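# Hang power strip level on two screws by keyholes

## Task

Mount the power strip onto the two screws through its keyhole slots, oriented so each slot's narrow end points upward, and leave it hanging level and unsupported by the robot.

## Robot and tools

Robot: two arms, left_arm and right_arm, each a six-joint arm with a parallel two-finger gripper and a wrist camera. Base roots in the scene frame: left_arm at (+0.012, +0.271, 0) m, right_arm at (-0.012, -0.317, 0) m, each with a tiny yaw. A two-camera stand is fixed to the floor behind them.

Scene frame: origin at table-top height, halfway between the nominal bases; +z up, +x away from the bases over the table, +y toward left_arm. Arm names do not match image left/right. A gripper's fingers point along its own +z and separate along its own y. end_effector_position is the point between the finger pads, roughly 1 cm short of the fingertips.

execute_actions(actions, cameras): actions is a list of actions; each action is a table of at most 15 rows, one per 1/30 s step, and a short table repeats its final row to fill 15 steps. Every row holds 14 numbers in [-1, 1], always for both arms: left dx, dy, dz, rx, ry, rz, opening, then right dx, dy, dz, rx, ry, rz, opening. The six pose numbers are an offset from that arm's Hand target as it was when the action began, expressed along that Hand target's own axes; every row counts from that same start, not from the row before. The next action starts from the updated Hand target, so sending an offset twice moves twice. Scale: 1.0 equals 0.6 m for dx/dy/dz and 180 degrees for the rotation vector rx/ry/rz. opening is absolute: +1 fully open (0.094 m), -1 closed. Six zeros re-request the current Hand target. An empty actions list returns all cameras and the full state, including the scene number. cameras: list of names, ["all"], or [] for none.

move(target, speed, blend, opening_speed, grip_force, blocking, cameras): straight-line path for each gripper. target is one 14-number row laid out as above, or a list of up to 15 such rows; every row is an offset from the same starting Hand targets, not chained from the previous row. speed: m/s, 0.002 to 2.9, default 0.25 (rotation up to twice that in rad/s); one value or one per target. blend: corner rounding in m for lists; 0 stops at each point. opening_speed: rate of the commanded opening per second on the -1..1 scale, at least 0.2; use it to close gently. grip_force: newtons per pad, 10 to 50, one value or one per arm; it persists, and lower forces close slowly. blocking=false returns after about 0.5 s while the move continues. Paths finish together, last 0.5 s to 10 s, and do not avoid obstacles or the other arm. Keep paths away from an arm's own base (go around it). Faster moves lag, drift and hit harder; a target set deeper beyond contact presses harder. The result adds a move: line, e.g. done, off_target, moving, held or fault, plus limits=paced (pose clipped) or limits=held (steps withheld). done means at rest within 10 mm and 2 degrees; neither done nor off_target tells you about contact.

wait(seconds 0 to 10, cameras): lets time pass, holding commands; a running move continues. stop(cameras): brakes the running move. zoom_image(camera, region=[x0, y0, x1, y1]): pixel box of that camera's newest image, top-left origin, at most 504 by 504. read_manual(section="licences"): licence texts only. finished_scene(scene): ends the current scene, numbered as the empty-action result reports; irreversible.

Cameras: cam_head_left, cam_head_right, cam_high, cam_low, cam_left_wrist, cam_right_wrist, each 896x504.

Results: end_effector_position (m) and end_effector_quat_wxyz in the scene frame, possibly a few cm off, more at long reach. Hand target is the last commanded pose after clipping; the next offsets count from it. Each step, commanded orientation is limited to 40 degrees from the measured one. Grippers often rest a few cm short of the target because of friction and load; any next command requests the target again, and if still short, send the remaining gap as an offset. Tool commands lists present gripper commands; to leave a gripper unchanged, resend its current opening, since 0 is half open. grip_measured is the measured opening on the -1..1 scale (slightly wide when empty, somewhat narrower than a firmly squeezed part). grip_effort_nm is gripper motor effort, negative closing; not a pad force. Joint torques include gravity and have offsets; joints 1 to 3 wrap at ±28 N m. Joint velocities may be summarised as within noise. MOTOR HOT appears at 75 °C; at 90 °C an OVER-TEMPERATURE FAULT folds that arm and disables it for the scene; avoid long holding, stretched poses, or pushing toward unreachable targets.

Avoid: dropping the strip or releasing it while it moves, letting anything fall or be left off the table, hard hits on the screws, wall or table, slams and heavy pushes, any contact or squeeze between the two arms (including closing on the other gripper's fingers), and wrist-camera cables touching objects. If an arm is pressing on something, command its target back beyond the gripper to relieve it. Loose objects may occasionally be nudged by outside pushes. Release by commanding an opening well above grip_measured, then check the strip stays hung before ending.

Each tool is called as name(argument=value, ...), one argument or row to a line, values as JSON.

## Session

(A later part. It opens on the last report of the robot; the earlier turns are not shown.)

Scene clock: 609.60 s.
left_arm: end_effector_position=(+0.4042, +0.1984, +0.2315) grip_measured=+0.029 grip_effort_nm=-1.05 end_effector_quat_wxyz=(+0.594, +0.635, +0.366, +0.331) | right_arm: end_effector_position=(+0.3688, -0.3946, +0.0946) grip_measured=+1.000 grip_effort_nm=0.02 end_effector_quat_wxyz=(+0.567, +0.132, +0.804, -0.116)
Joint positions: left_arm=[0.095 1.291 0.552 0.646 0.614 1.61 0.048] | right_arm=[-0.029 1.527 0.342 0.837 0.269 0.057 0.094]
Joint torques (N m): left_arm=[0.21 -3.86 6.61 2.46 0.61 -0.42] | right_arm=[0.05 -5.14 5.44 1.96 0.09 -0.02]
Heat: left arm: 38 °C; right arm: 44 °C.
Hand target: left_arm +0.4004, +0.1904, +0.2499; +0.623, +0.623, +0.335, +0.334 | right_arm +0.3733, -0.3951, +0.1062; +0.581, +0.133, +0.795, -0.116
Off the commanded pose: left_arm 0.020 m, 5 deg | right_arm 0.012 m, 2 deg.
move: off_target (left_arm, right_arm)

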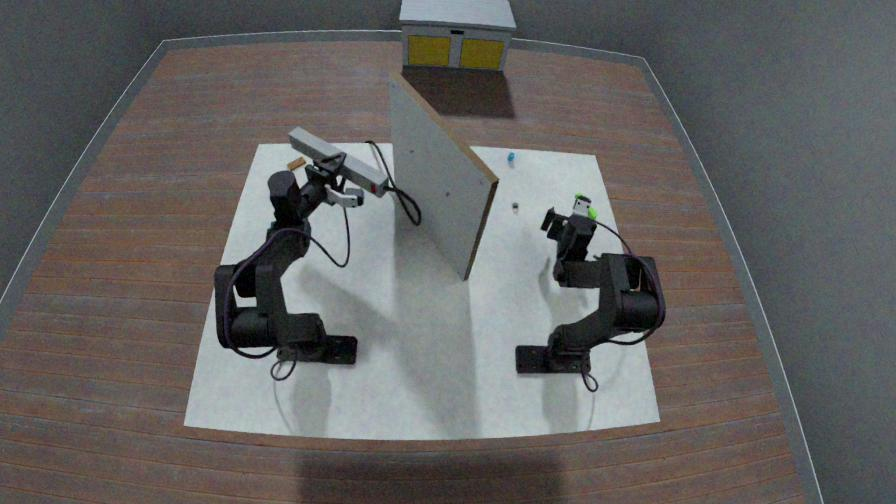

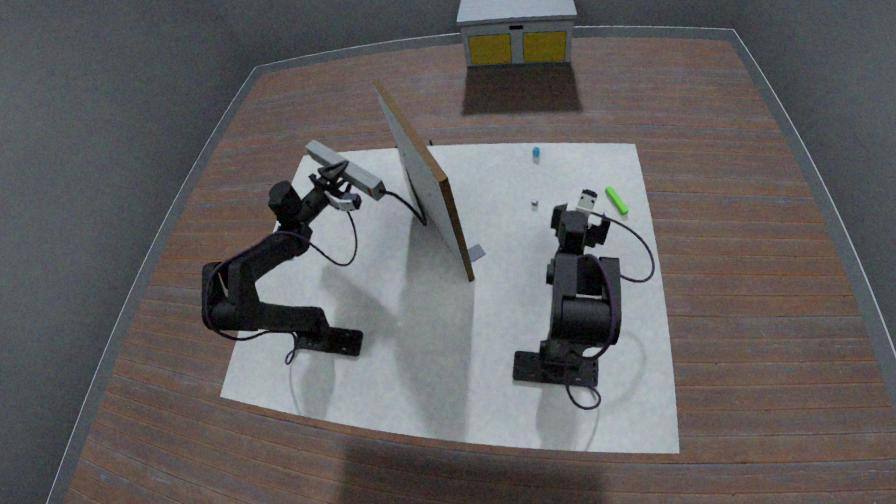

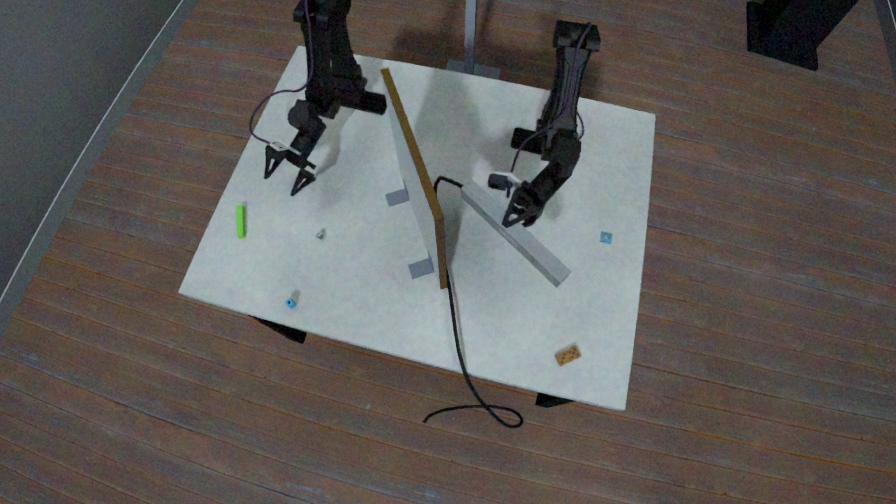

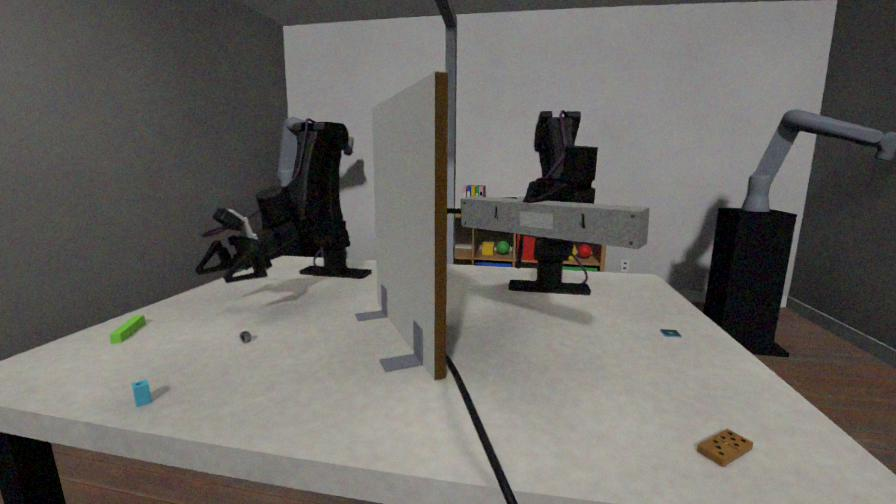

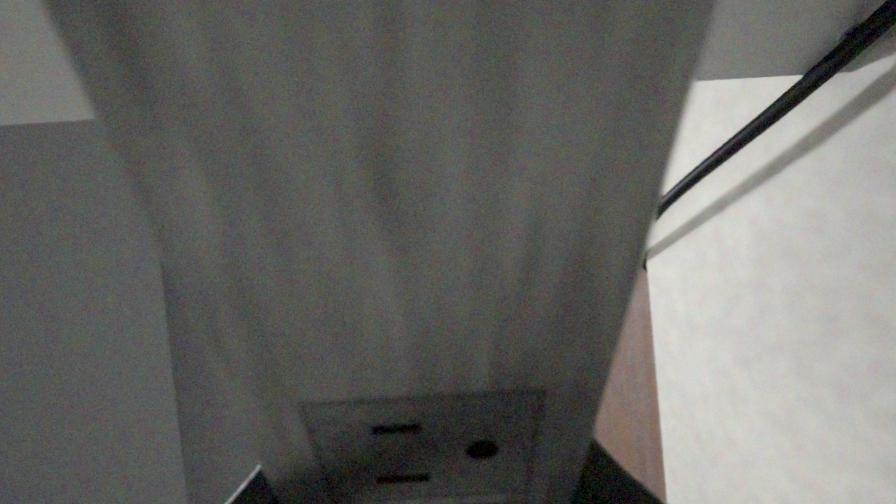

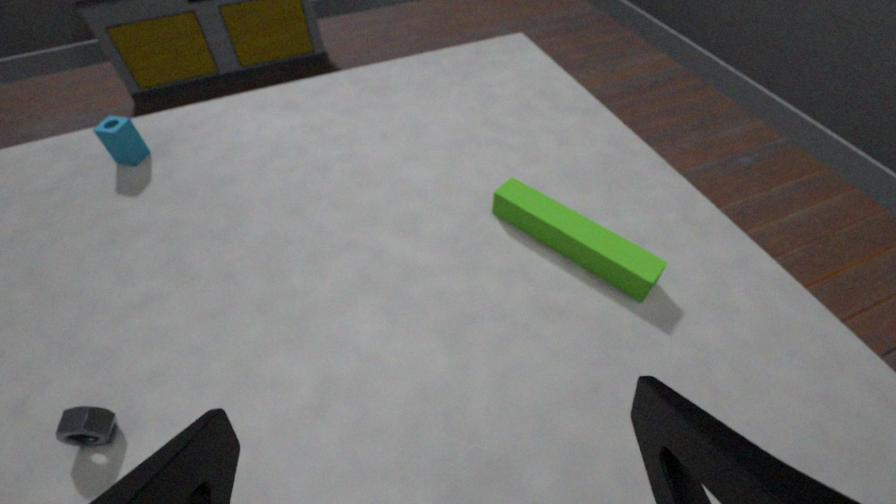

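move(
  target=[-0.313,-0.125,-0.028,0,-0.12,0,-0.3,0,0,0,0,0,0,1],
  speed=0.15,
  cameras=["all"],
)

Scene clock: 638.87 s.
left_arm: end_effector_position=(+0.2904, +0.0528, +0.1560) grip_measured=+0.026 grip_effort_nm=-1.05 end_effector_quat_wxyz=(+0.643, +0.694, +0.238, +0.217) | right_arm: end_effector_position=(+0.3688, -0.3946, +0.0946) grip_measured=+1.000 grip_effort_nm=0.02 end_effector_quat_wxyz=(+0.567, +0.132, +0.804, -0.116)
Joint positions: left_arm=[-0.409 1.345 0.192 1.065 0.487 1.607 0.048] | right_arm=[-0.029 1.527 0.342 0.837 0.269 0.057 0.094]
Joint torques (N m): left_arm=[-1.24 -2.95 5.27 2.48 0.34 -0.39] | right_arm=[-0.03 -5.11 5.42 1.94 0.07 0]
Heat: left arm: 40 °C; right arm: 44 °C.
Hand target: left_arm +0.2825, +0.0431, +0.1753; +0.675, +0.674, +0.212, +0.211 | right_arm +0.3733, -0.3951, +0.1062; +0.581, +0.133, +0.795, -0.116
Off the commanded pose: left_arm 0.023 m, 5 deg | right_arm 0.012 m, 2 deg.
move: off_target (left_arm, right_arm)

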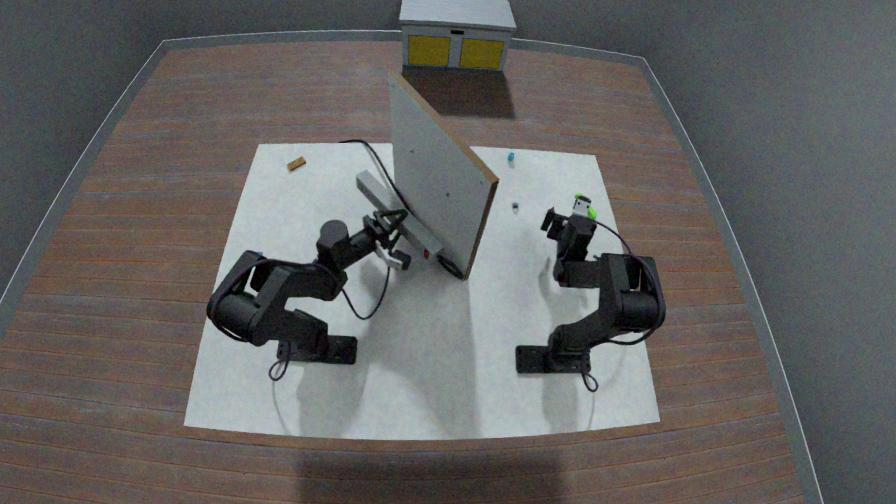

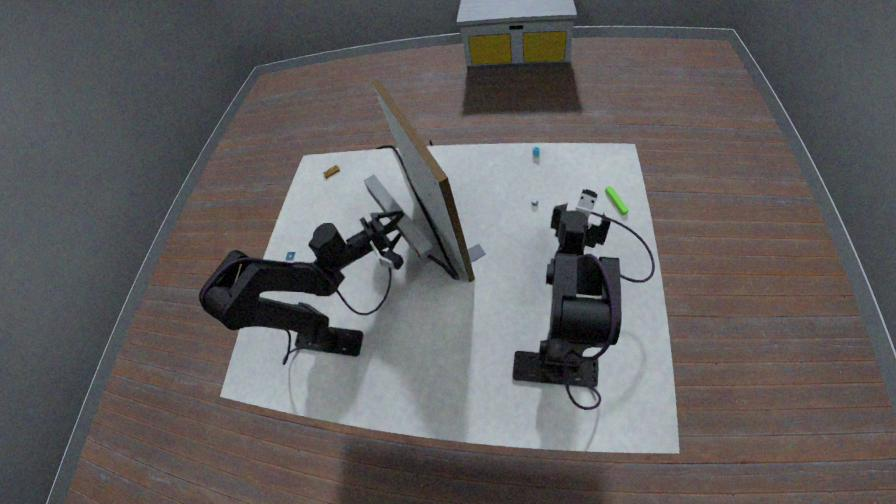

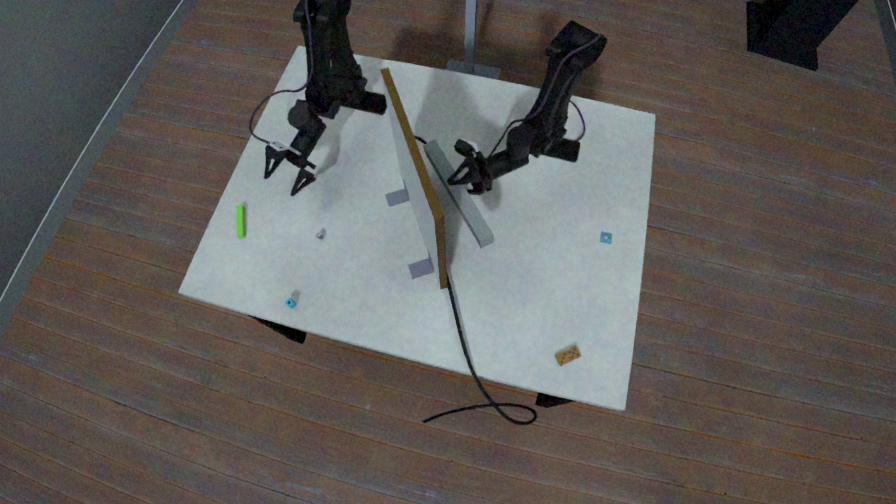

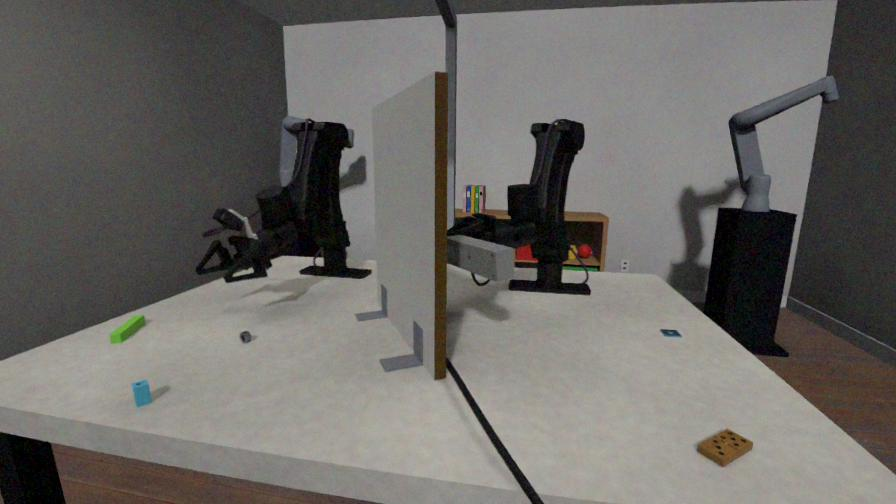

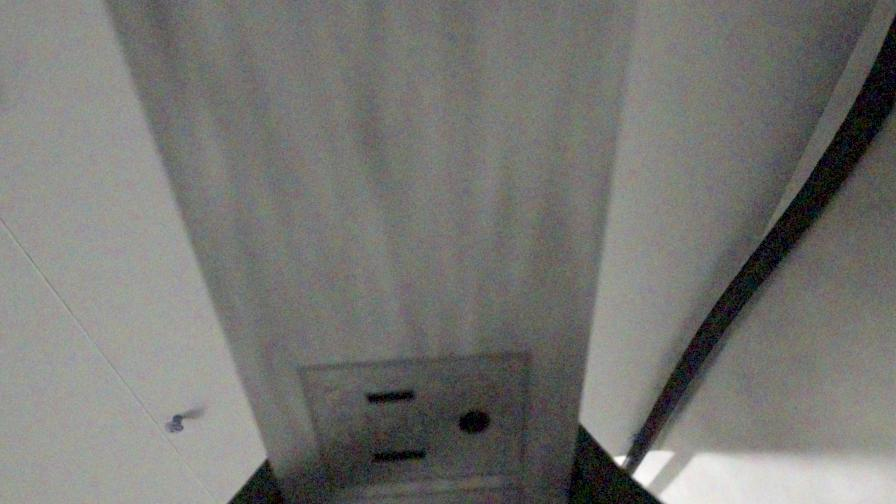

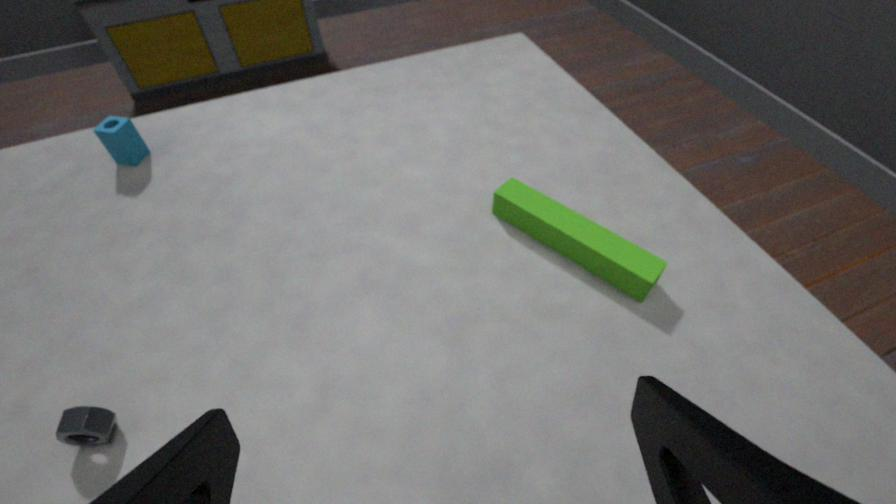

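move(
  target=[-0.005,0.196,0.035,-0.024,-0.032,0,-0.3,0,0,0,0,0,0,1],
  speed=0.1,
  cameras=["all"],
)

Scene clock: 675.07 s.
left_arm: end_effector_position=(+0.3076, +0.0357, +0.2570) grip_measured=+0.026 grip_effort_nm=-1.05 end_effector_quat_wxyz=(+0.676, +0.674, +0.205, +0.215) | right_arm: end_effector_position=(+0.3688, -0.3946, +0.0946) grip_measured=+1.000 grip_effort_nm=0.02 end_effector_quat_wxyz=(+0.567, +0.132, +0.804, -0.116)
Joint positions: left_arm=[-0.409 1.148 0.483 0.673 0.54 1.58 0.048] | right_arm=[-0.029 1.527 0.342 0.837 0.269 0.057 0.094]
Joint torques (N m): left_arm=[-0.47 -5.56 11.47 1.48 0.95 -0.67] | right_arm=[-0.05 -5.12 5.38 1.98 0.11 0.03]
Heat: left arm: 39 °C; right arm: 44 °C.
Hand target: left_arm +0.2921, +0.0243, +0.2930; +0.710, +0.658, +0.170, +0.185 | right_arm +0.3733, -0.3951, +0.1062; +0.581, +0.133, +0.795, -0.116
Off the commanded pose: left_arm 0.041 m, 7 deg | right_arm 0.012 m, 2 deg.
move: off_target (left_arm, right_arm)

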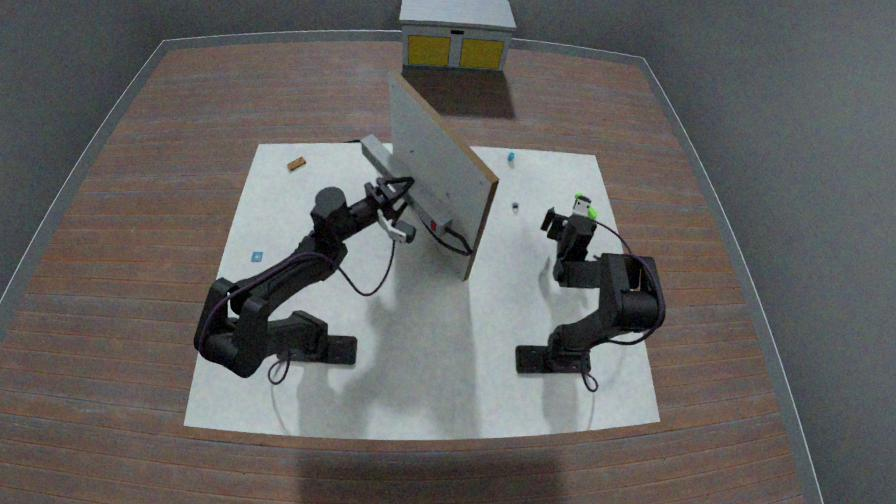

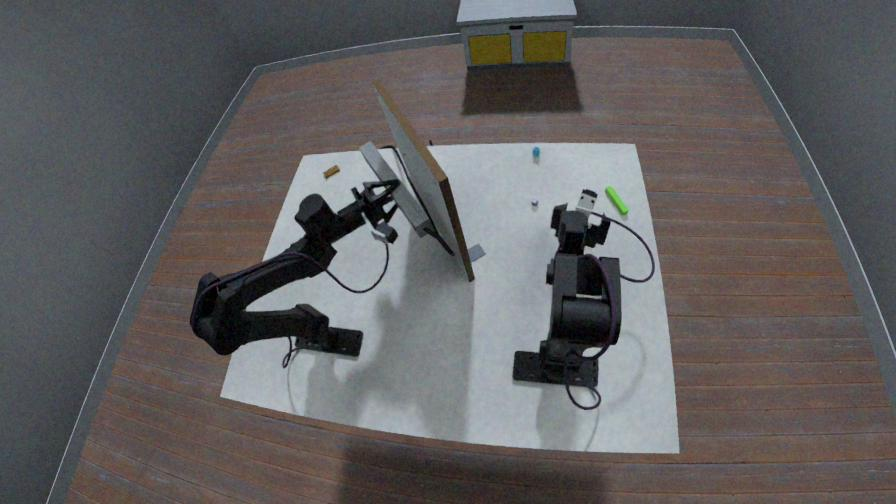

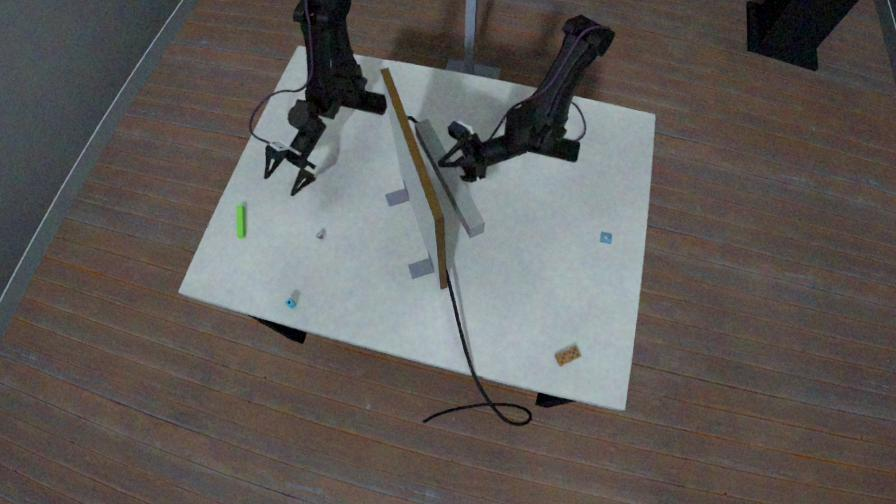

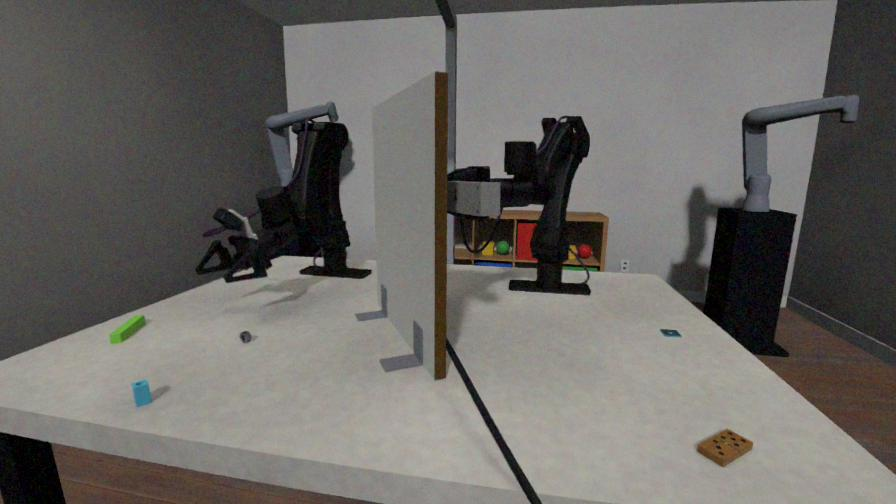

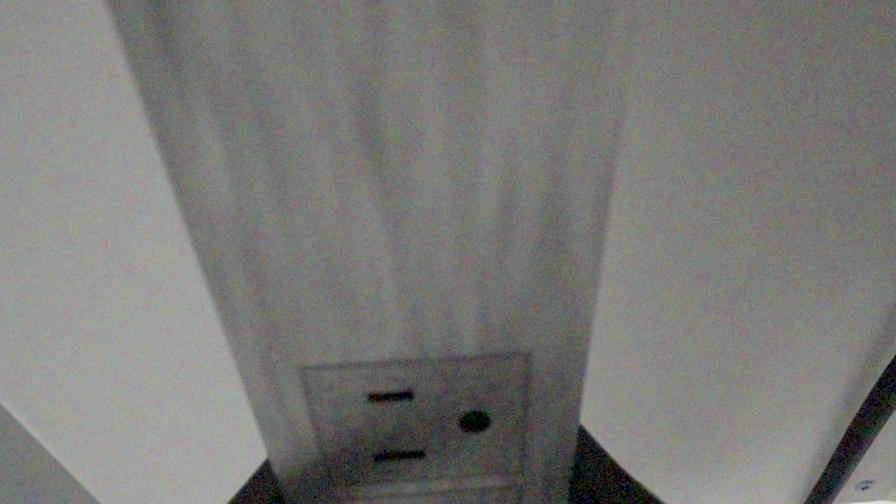

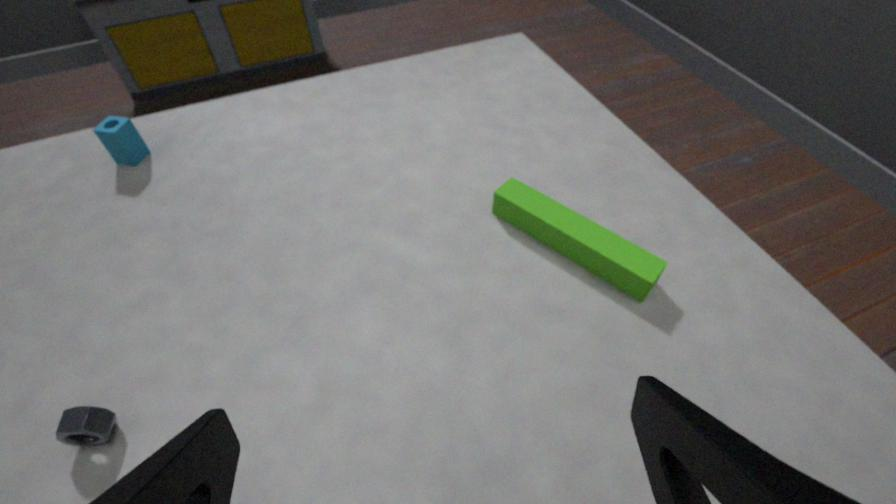

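move(
  target=[-0.017,0.034,-0.001,0,-0.018,-0.004,-0.3,0,0,0,0,0,0,1],
  speed=0.08,
  cameras=["cam_head_left","cam_head_right","cam_left_wrist"],
)

Scene clock: 689.17 s.
left_arm: end_effector_position=(+0.2918, +0.0258, +0.2775) grip_measured=+0.026 grip_effort_nm=-1.05 end_effector_quat_wxyz=(+0.691, +0.680, +0.179, +0.170) | right_arm: end_effector_position=(+0.3688, -0.3946, +0.0946) grip_measured=+1.000 grip_effort_nm=0.02 end_effector_quat_wxyz=(+0.567, +0.132, +0.804, -0.116)
Joint positions: left_arm=[-0.409 1.112 0.544 0.582 0.645 1.546 0.048] | right_arm=[-0.029 1.527 0.342 0.837 0.269 0.057 0.094]
Joint torques (N m): left_arm=[-0.14 -5.23 11.85 1.42 0.46 -0.52] | right_arm=[0.01 -5 5.46 1.98 0.1 0.01]
Heat: left arm: 41 °C; right arm: 44 °C.
Hand target: left_arm +0.2821, +0.0212, +0.3132; +0.716, +0.662, +0.154, +0.162 | right_arm +0.3733, -0.3951, +0.1062; +0.581, +0.133, +0.795, -0.116
Off the commanded pose: left_arm 0.037 m, 5 deg | right_arm 0.012 m, 2 deg.
move: off_target (left_arm, right_arm)
Images, in order (width x height): cam_head_left 896x504, cam_head_right 896x504, cam_left_wrist 896x504.

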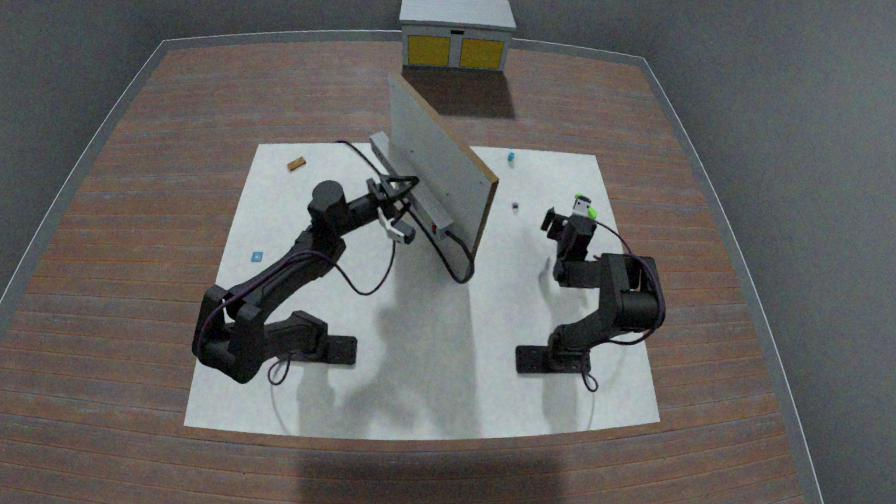

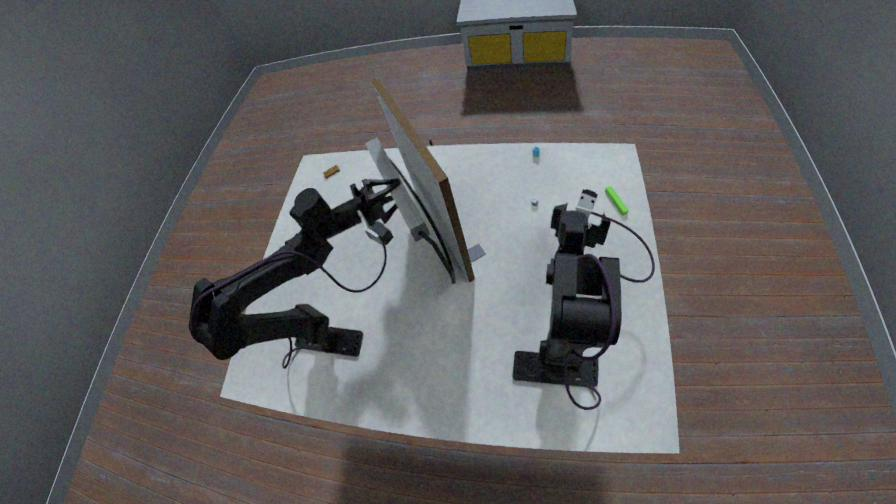

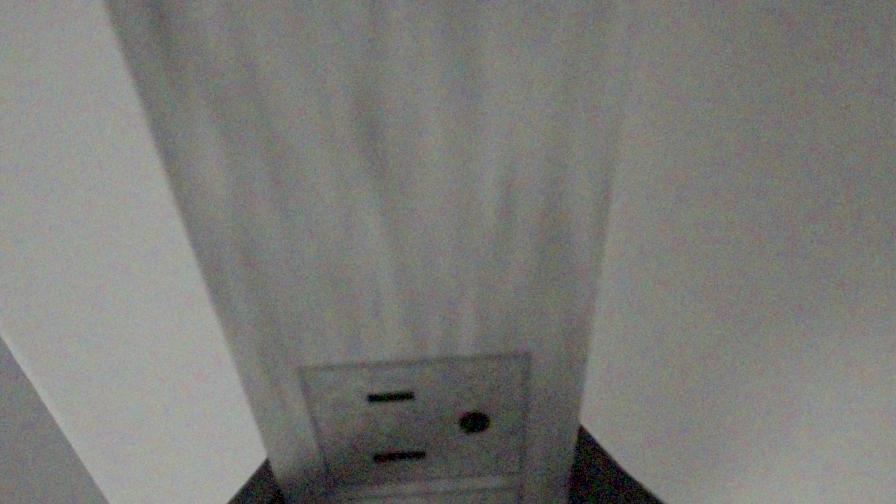

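move(
  target=[0.023,-0.010,0.044,0,0,0.005,-0.3,0,0,0,0,0,0,1],
  speed=0.06,
  cameras=["cam_head_left","cam_head_right","cam_left_wrist"],
)

Scene clock: 701.27 s.
left_arm: end_effector_position=(+0.3081, +0.0132, +0.2670) grip_measured=+0.026 grip_effort_nm=-1.05 end_effector_quat_wxyz=(+0.681, +0.691, +0.188, +0.153) | right_arm: end_effector_position=(+0.3688, -0.3946, +0.0946) grip_measured=+1.000 grip_effort_nm=0.02 end_effector_quat_wxyz=(+0.567, +0.132, +0.804, -0.116)
Joint positions: left_arm=[-0.422 1.217 0.603 0.582 0.645 1.546 0.048] | right_arm=[-0.029 1.527 0.342 0.837 0.269 0.057 0.094]
Joint torques (N m): left_arm=[-0.98 -3.73 11.86 2.22 0.19 -0.28] | right_arm=[-0.14 -5 5.41 1.98 0.08 0.03]
Heat: left arm: 42 °C; right arm: 44 °C.
Hand target: left_arm +0.3062, +0.0031, +0.3092; +0.714, +0.663, +0.149, +0.167 | right_arm +0.3733, -0.3951, +0.1062; +0.581, +0.133, +0.795, -0.116
Off the commanded pose: left_arm 0.043 m, 7 deg | right_arm 0.012 m, 2 deg.
move: off_target (left_arm, right_arm)
Images, in order (width x height): cam_head_left 896x504, cam_head_right 896x504, cam_left_wrist 896x504.

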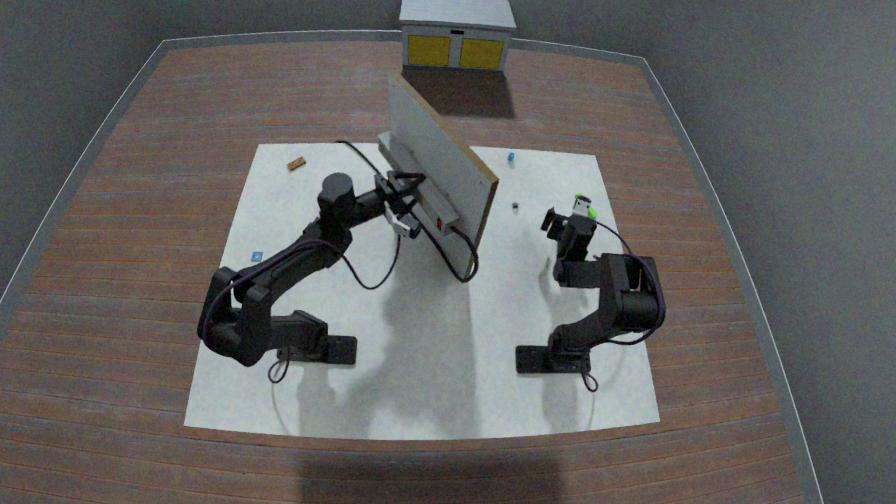

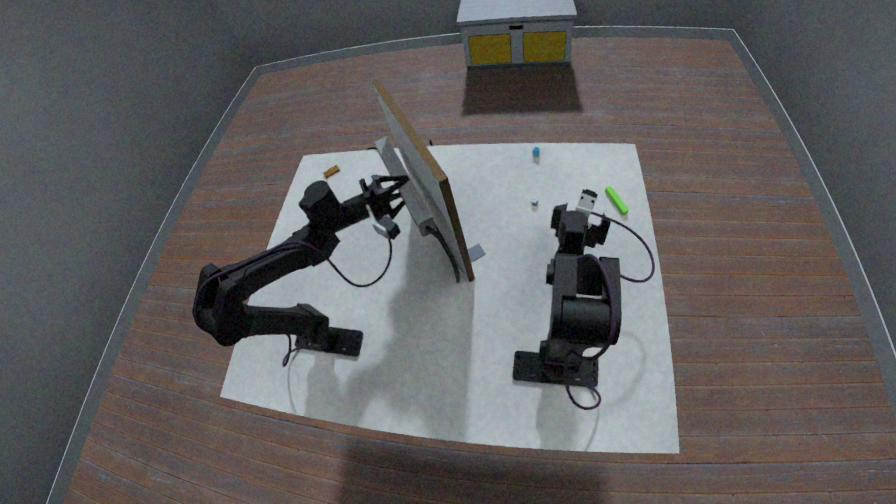

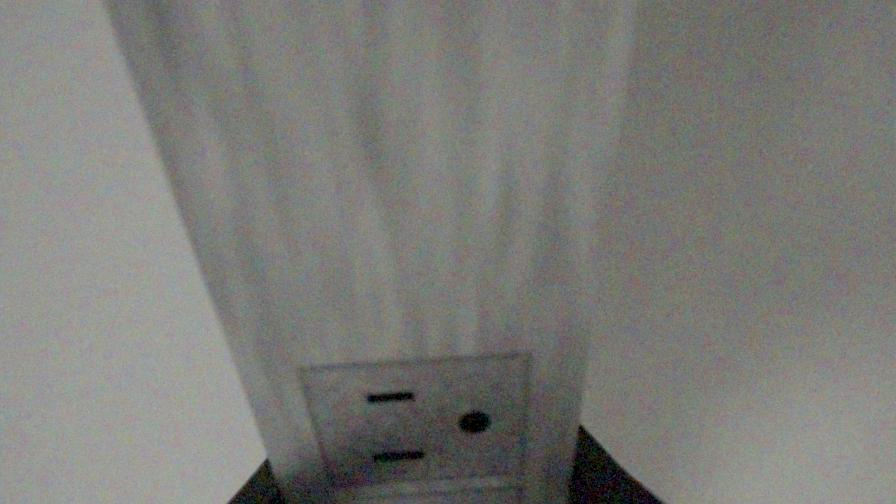

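move(
  target=[0.005,0.019,0.016,0,0.006,0.03,-0.3,0,0,0,0,0,0,1],
  speed=0.06,
  cameras=["cam_head_left","cam_left_wrist"],
)

Scene clock: 713.60 s.
left_arm: end_effector_position=(+0.3137, +0.0044, +0.2874) grip_measured=+0.026 grip_effort_nm=-1.05 end_effector_quat_wxyz=(+0.683, +0.688, +0.150, +0.194) | right_arm: end_effector_position=(+0.3688, -0.3946, +0.0946) grip_measured=+1.000 grip_effort_nm=0.02 end_effector_quat_wxyz=(+0.567, +0.132, +0.804, -0.116)
Joint positions: left_arm=[-0.448 1.236 0.662 0.582 0.614 1.629 0.048] | right_arm=[-0.029 1.527 0.342 0.837 0.269 0.057 0.094]
Joint torques (N m): left_arm=[-0.96 -3.89 12.04 1.78 0.05 -0.07] | right_arm=[0.09 -5.18 5.42 1.99 0.09 -0.01]
Heat: left arm: 41 °C; right arm: 44 °C.
Hand target: left_arm +0.3126, -0.0035, +0.3213; +0.704, +0.668, +0.124, +0.207 | right_arm +0.3733, -0.3951, +0.1062; +0.581, +0.133, +0.795, -0.116
Off the commanded pose: left_arm 0.035 m, 5 deg | right_arm 0.012 m, 2 deg.
move: off_target (left_arm, right_arm)
Images, in order (width x height): cam_head_left 896x504, cam_left_wrist 896x504.

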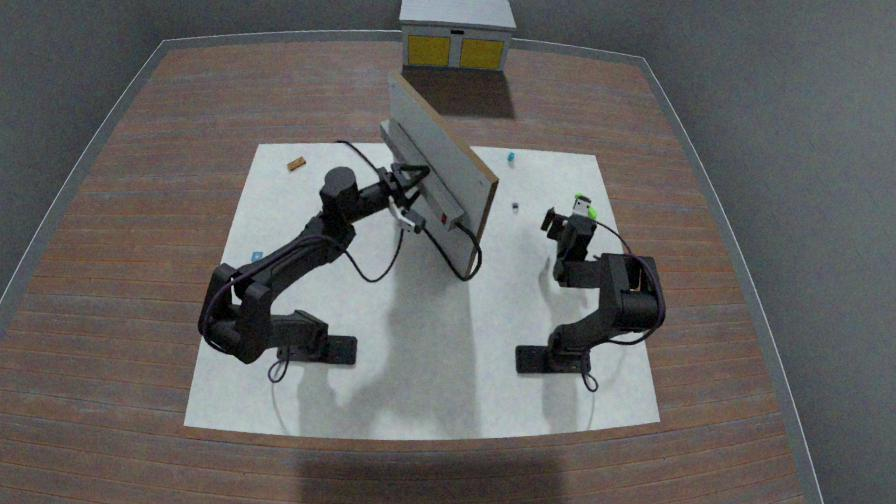

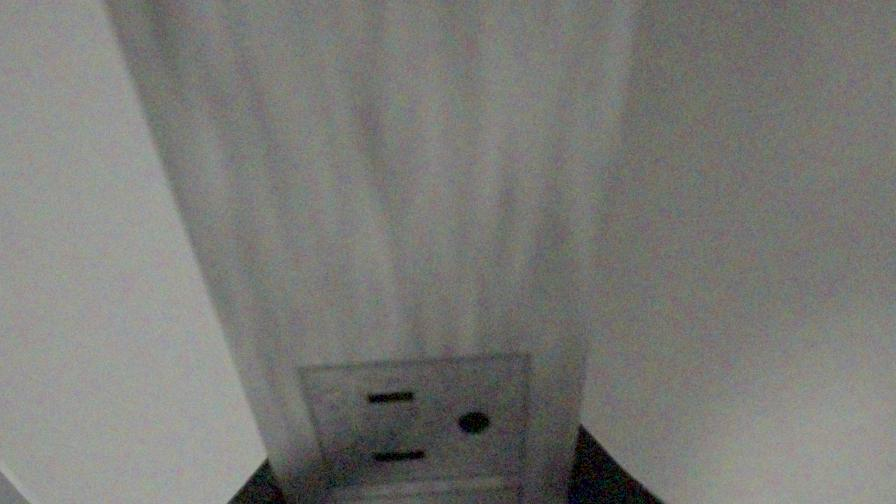

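move(
  target=[0.002,-0.022,0,0,0,-0.022,-0.3,0,0,0,0,0,0,1],
  speed=0.06,
  cameras=[],
)

Scene clock: 724.13 s.
left_arm: end_effector_position=(+0.3180, +0.0023, +0.2766) grip_measured=+0.026 grip_effort_nm=-1.05 end_effector_quat_wxyz=(+0.679, +0.692, +0.171, +0.174) | right_arm: end_effector_position=(+0.3688, -0.3946, +0.0946) grip_measured=+1.000 grip_effort_nm=0.02 end_effector_quat_wxyz=(+0.567, +0.132, +0.804, -0.116)
Joint positions: left_arm=[-0.448 1.265 0.662 0.582 0.614 1.591 0.048] | right_arm=[-0.029 1.527 0.342 0.837 0.269 0.057 0.094]
Joint torques (N m): left_arm=[-0.4 -3.96 9.33 2.39 0.13 -0.46] | right_arm=[0.03 -5.07 5.46 1.96 0.11 0]
Heat: left arm: 42 °C; right arm: 44 °C.
Hand target: left_arm +0.3153, -0.0032, +0.3083; +0.711, +0.663, +0.147, +0.183 | right_arm +0.3733, -0.3951, +0.1062; +0.581, +0.133, +0.795, -0.116
Off the commanded pose: left_arm 0.032 m, 6 deg | right_arm 0.012 m, 2 deg.
move: off_target (left_arm, right_arm)
No camera images: "cameras" was empty.

move(
  target=[0.002,0,0.033,0,0,0.002,-0.3,0,0,0,0,0,0,1],
  speed=0.04,
  cameras=["cam_head_left","cam_head_right"],
)

Scene clock: 731.13 s.
left_arm: end_effector_position=(+0.3209, +0.0011, +0.2737) grip_measured=+0.026 grip_effort_nm=-1.05 end_effector_quat_wxyz=(+0.678, +0.692, +0.173, +0.175) | right_arm: end_effector_position=(+0.3688, -0.3946, +0.0946) grip_measured=+1.000 grip_effort_nm=0.02 end_effector_quat_wxyz=(+0.567, +0.132, +0.804, -0.116)
Joint positions: left_arm=[-0.451 1.28 0.662 0.596 0.604 1.591 0.048] | right_arm=[-0.029 1.527 0.342 0.837 0.269 0.057 0.094]
Joint torques (N m): left_arm=[-2.96 -1.1 13.12 2.42 -0.19 -0.4] | right_arm=[-0.05 -5.11 5.41 1.97 0.1 0.01]
Heat: left arm: 41 °C; right arm: 44 °C.
Hand target: left_arm +0.3253, -0.0203, +0.3099; +0.710, +0.664, +0.145, +0.185 | right_arm +0.3733, -0.3951, +0.1062; +0.581, +0.133, +0.795, -0.116
Off the commanded pose: left_arm 0.042 m, 6 deg | right_arm 0.012 m, 2 deg.
move: off_target (left_arm, right_arm)
Images, in order (width x height): cam_head_left 896x504, cam_head_right 896x504.

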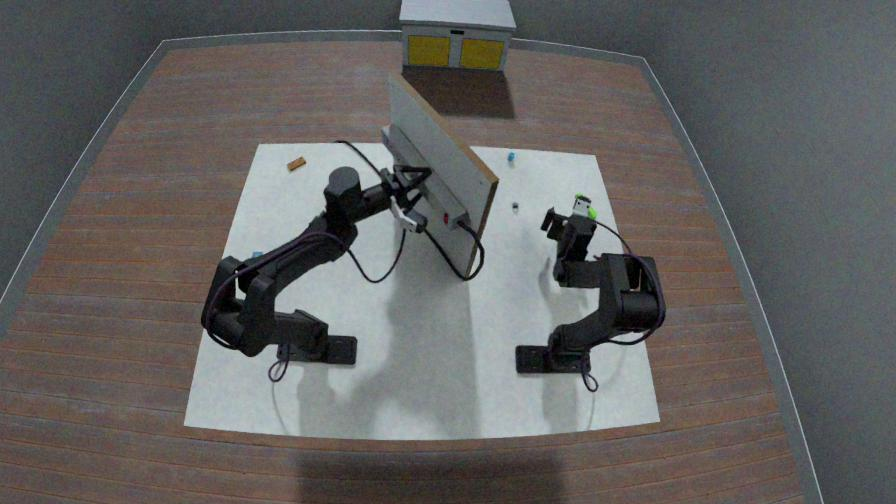

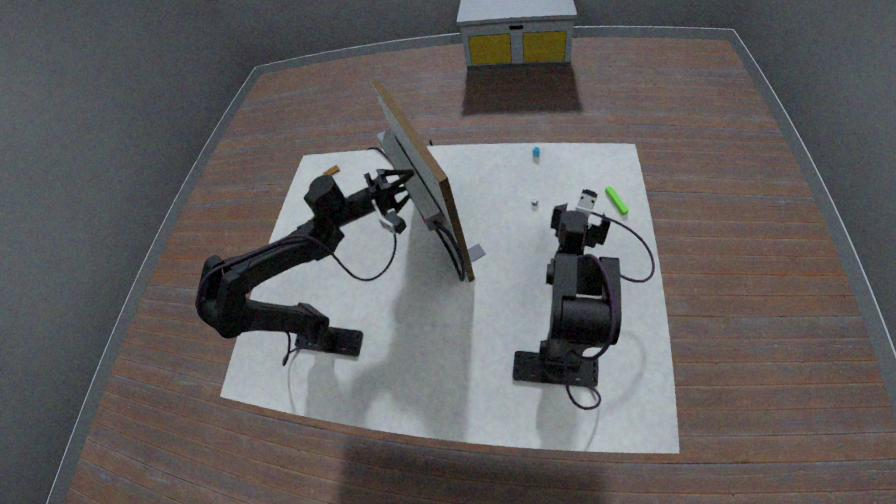

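move(
  target=[-0.010,0,0,0,0,0,-0.3,0,0,0,0,0,0,1],
  speed=0.03,
  cameras=[],
)

Scene clock: 748.47 s.
left_arm: end_effector_position=(+0.3211, +0.0012, +0.2737) grip_measured=+0.026 grip_effort_nm=-1.05 end_effector_quat_wxyz=(+0.678, +0.692, +0.174, +0.176) | right_arm: end_effector_position=(+0.3688, -0.3946, +0.0946) grip_measured=+1.000 grip_effort_nm=0.02 end_effector_quat_wxyz=(+0.567, +0.132, +0.804, -0.116)
Joint positions: left_arm=[-0.451 1.28 0.662 0.596 0.603 1.591 0.048] | right_arm=[-0.029 1.527 0.342 0.837 0.269 0.057 0.094]
Joint torques (N m): left_arm=[-4.36 -2.09 12.27 2.35 -0.39 -0.38] | right_arm=[-0.12 -5.05 5.38 1.99 0.08 0.01]
Heat: left arm: 43 °C; right arm: 44 °C.
Hand target: left_arm +0.3200, -0.0230, +0.3096; +0.710, +0.664, +0.145, +0.185 | right_arm +0.3733, -0.3951, +0.1062; +0.581, +0.133, +0.795, -0.116
Off the commanded pose: left_arm 0.043 m, 6 deg | right_arm 0.012 m, 2 deg.
move: off_target (left_arm, right_arm)
No camera images: "cameras" was empty.

move(
  target=[0.0,0,-0.04,0,0,0,-0.3,0,0,0,0,0,0,1],
  speed=0.05,
  cameras=["cam_left_wrist"],
)

Scene clock: 755.80 s.
left_arm: end_effector_position=(+0.3197, +0.0012, +0.2747) grip_measured=+0.026 grip_effort_nm=-1.05 end_effector_quat_wxyz=(+0.679, +0.692, +0.172, +0.175) | right_arm: end_effector_position=(+0.3688, -0.3946, +0.0946) grip_measured=+1.000 grip_effort_nm=0.02 end_effector_quat_wxyz=(+0.567, +0.132, +0.804, -0.116)
Joint positions: left_arm=[-0.451 1.276 0.661 0.596 0.607 1.591 0.048] | right_arm=[-0.029 1.527 0.342 0.837 0.269 0.057 0.094]
Joint torques (N m): left_arm=[-0.76 -6.75 7.91 2.21 0.14 -0.4] | right_arm=[-0.08 -5.18 5.39 1.95 0.1 0.01]
Heat: left arm: 43 °C; right arm: 44 °C.
Hand target: left_arm +0.3091, -0.0017, +0.3078; +0.710, +0.664, +0.145, +0.185 | right_arm +0.3733, -0.3951, +0.1062; +0.581, +0.133, +0.795, -0.116
Off the commanded pose: left_arm 0.035 m, 6 deg | right_arm 0.012 m, 2 deg.
move: off_target (left_arm, right_arm)
Images, in order (width x height): cam_left_wrist 896x504.

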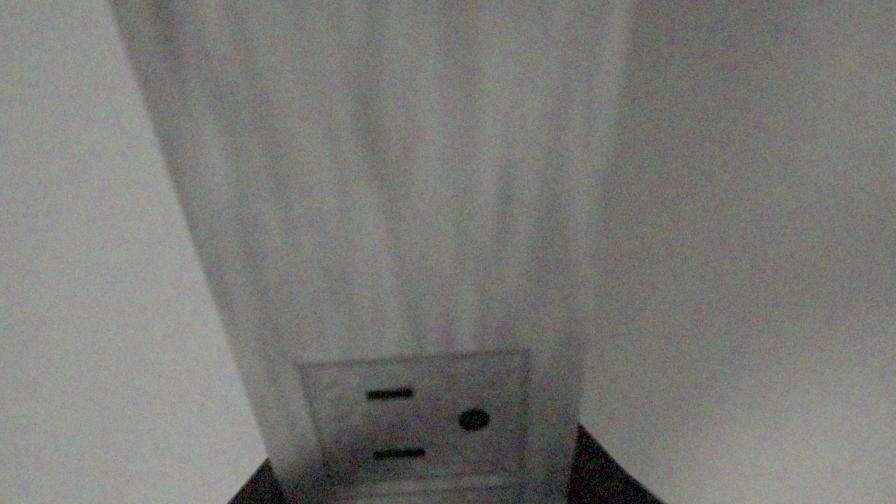

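move(
  target=[0.0,0.025,-0.01,0,0,0,-0.3,0,0,0,0,0,0,1],
  speed=0.05,
  cameras=[],
)

Scene clock: 771.77 s.
left_arm: end_effector_position=(+0.3130, +0.0040, +0.2902) grip_measured=+0.026 grip_effort_nm=-1.05 end_effector_quat_wxyz=(+0.689, +0.682, +0.161, +0.185) | right_arm: end_effector_position=(+0.3688, -0.3946, +0.0946) grip_measured=+1.000 grip_effort_nm=0.02 end_effector_quat_wxyz=(+0.567, +0.132, +0.804, -0.116)
Joint positions: left_arm=[-0.452 1.233 0.661 0.593 0.607 1.59 0.048] | right_arm=[-0.029 1.527 0.342 0.837 0.269 0.057 0.094]
Joint torques (N m): left_arm=[0.38 -6.6 10.44 1.47 0.29 -0.44] | right_arm=[-0.09 -5.01 5.42 1.97 0.09 0.01]
Heat: left arm: 43 °C; right arm: 44 °C.
Hand target: left_arm +0.3054, +0.0044, +0.3223; +0.710, +0.664, +0.145, +0.185 | right_arm +0.3733, -0.3951, +0.1062; +0.581, +0.133, +0.795, -0.116
Off the commanded pose: left_arm 0.033 m, 4 deg | right_arm 0.012 m, 2 deg.
move: off_target (left_arm, right_arm)
No camera images: "cameras" was empty.

move(
  target=[0.0,-0.003,0.042,0,0,-0.006,-0.3,0,0,0,0,0,0,1],
  speed=0.05,
  cameras=[],
)

move(
  target=[0.0,-0.012,0,0,0,0,-0.3,0,0,0,0,0,0,1],
  speed=0.03,
  cameras=[],
)

move(
  target=[0.0,-0.012,0,0,0,0,-0.3,0,0,0,0,0,0,1],
  speed=0.03,
  cameras=[],
)

move(
  target=[0.0,-0.012,0,0,0,0,-0.3,0,0,0,0,0,0,1],
  speed=0.03,
  cameras=["cam_head_left"],
)

Scene clock: 780.40 s.
left_arm: end_effector_position=(+0.3148, -0.0025, +0.2899) grip_measured=+0.026 grip_effort_nm=-1.05 end_effector_quat_wxyz=(+0.688, +0.683, +0.163, +0.183) | right_arm: end_effector_position=(+0.3688, -0.3946, +0.0946) grip_measured=+1.000 grip_effort_nm=0.02 end_effector_quat_wxyz=(+0.567, +0.132, +0.804, -0.116)
Joint positions: left_arm=[-0.472 1.253 0.676 0.593 0.587 1.588 0.048] | right_arm=[-0.029 1.527 0.342 0.837 0.269 0.057 0.094]
Joint torques (N m): left_arm=[-2.18 -2.24 13.46 1.72 -0.12 -0.54] | right_arm=[-0.12 -5.14 5.41 2 0.09 0.02]
Heat: left arm: 43 °C; right arm: 44 °C.
Hand target: left_arm +0.3168, -0.0181, +0.3225; +0.712, +0.662, +0.151, +0.178 | right_arm +0.3733, -0.3951, +0.1062; +0.581, +0.133, +0.795, -0.116
Off the commanded pose: left_arm 0.036 m, 4 deg | right_arm 0.012 m, 2 deg.
move: off_target (left_arm, right_arm)
No camera images: "cameras" was empty.

Scene clock: 781.40 s.
left_arm: end_effector_position=(+0.3151, -0.0026, +0.2893) grip_measured=+0.026 grip_effort_nm=-1.05 end_effector_quat_wxyz=(+0.688, +0.683, +0.163, +0.183) | right_arm: end_effector_position=(+0.3688, -0.3946, +0.0946) grip_measured=+1.000 grip_effort_nm=0.02 end_effector_quat_wxyz=(+0.567, +0.132, +0.804, -0.116)
Joint positions: left_arm=[-0.472 1.254 0.676 0.593 0.586 1.588 0.048] | right_arm=[-0.029 1.527 0.342 0.837 0.269 0.057 0.094]
Joint torques (N m): left_arm=[-2.24 -1.42 12.12 2.04 -0.11 -0.53] | right_arm=[-0.08 -5.12 5.38 2 0.12 -0.01]
Heat: left arm: 43 °C; right arm: 44 °C.
Hand target: left_arm +0.3173, -0.0185, +0.3153; +0.712, +0.662, +0.151, +0.178 | right_arm +0.3733, -0.3951, +0.1062; +0.581, +0.133, +0.795, -0.116
Off the commanded pose: left_arm 0.031 m, 4 deg | right_arm 0.012 m, 2 deg.
move: off_target (left_arm, right_arm)
No camera images: "cameras" was empty.

Scene clock: 782.40 s.
left_arm: end_effector_position=(+0.3154, -0.0029, +0.2895) grip_measured=+0.026 grip_effort_nm=-1.05 end_effector_quat_wxyz=(+0.689, +0.683, +0.162, +0.183) | right_arm: end_effector_position=(+0.3688, -0.3946, +0.0946) grip_measured=+1.000 grip_effort_nm=0.02 end_effector_quat_wxyz=(+0.567, +0.132, +0.804, -0.116)
Joint positions: left_arm=[-0.472 1.257 0.676 0.599 0.588 1.588 0.048] | right_arm=[-0.029 1.527 0.342 0.837 0.269 0.057 0.094]
Joint torques (N m): left_arm=[-2.41 -0.64 10.47 2.31 -0.15 -0.52] | right_arm=[-0.06 -5.15 5.39 1.95 0.1 0.01]
Heat: left arm: 43 °C; right arm: 44 °C.
Hand target: left_arm +0.3177, -0.0189, +0.3081; +0.712, +0.662, +0.151, +0.178 | right_arm +0.3733, -0.3951, +0.1062; +0.581, +0.133, +0.795, -0.116
Off the commanded pose: left_arm 0.025 m, 4 deg | right_arm 0.012 m, 2 deg.
move: off_target (left_arm, right_arm)
No camera images: "cameras" was empty.

Scene clock: 783.40 s.
left_arm: end_effector_position=(+0.3158, -0.0029, +0.2897) grip_measured=+0.026 grip_effort_nm=-1.05 end_effector_quat_wxyz=(+0.691, +0.682, +0.158, +0.181) | right_arm: end_effector_position=(+0.3688, -0.3946, +0.0946) grip_measured=+1.000 grip_effort_nm=0.02 end_effector_quat_wxyz=(+0.567, +0.132, +0.804, -0.116)
Joint positions: left_arm=[-0.466 1.265 0.676 0.614 0.603 1.586 0.048] | right_arm=[-0.029 1.527 0.342 0.837 0.269 0.057 0.094]
Joint torques (N m): left_arm=[-2.89 -0.14 8.94 2.48 -0.35 -0.5] | right_arm=[-0.09 -5.11 5.49 1.97 0.07 0]
Heat: left arm: 43 °C; right arm: 44 °C.
Hand target: left_arm +0.3180, -0.0194, +0.3009; +0.712, +0.662, +0.151, +0.178 | right_arm +0.3733, -0.3951, +0.1062; +0.581, +0.133, +0.795, -0.116
Off the commanded pose: left_arm 0.020 m, 3 deg | right_arm 0.012 m, 2 deg.
move: off_target (left_arm, right_arm)
Images, in order (width x height): cam_head_left 896x504.

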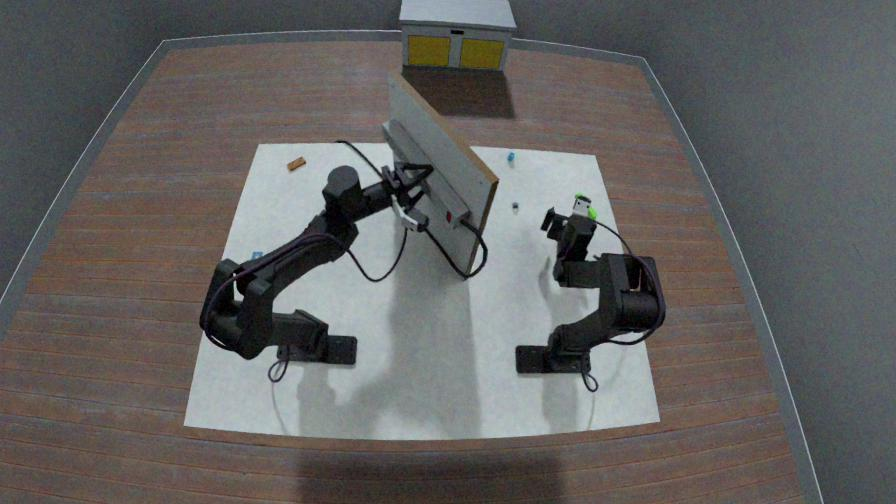

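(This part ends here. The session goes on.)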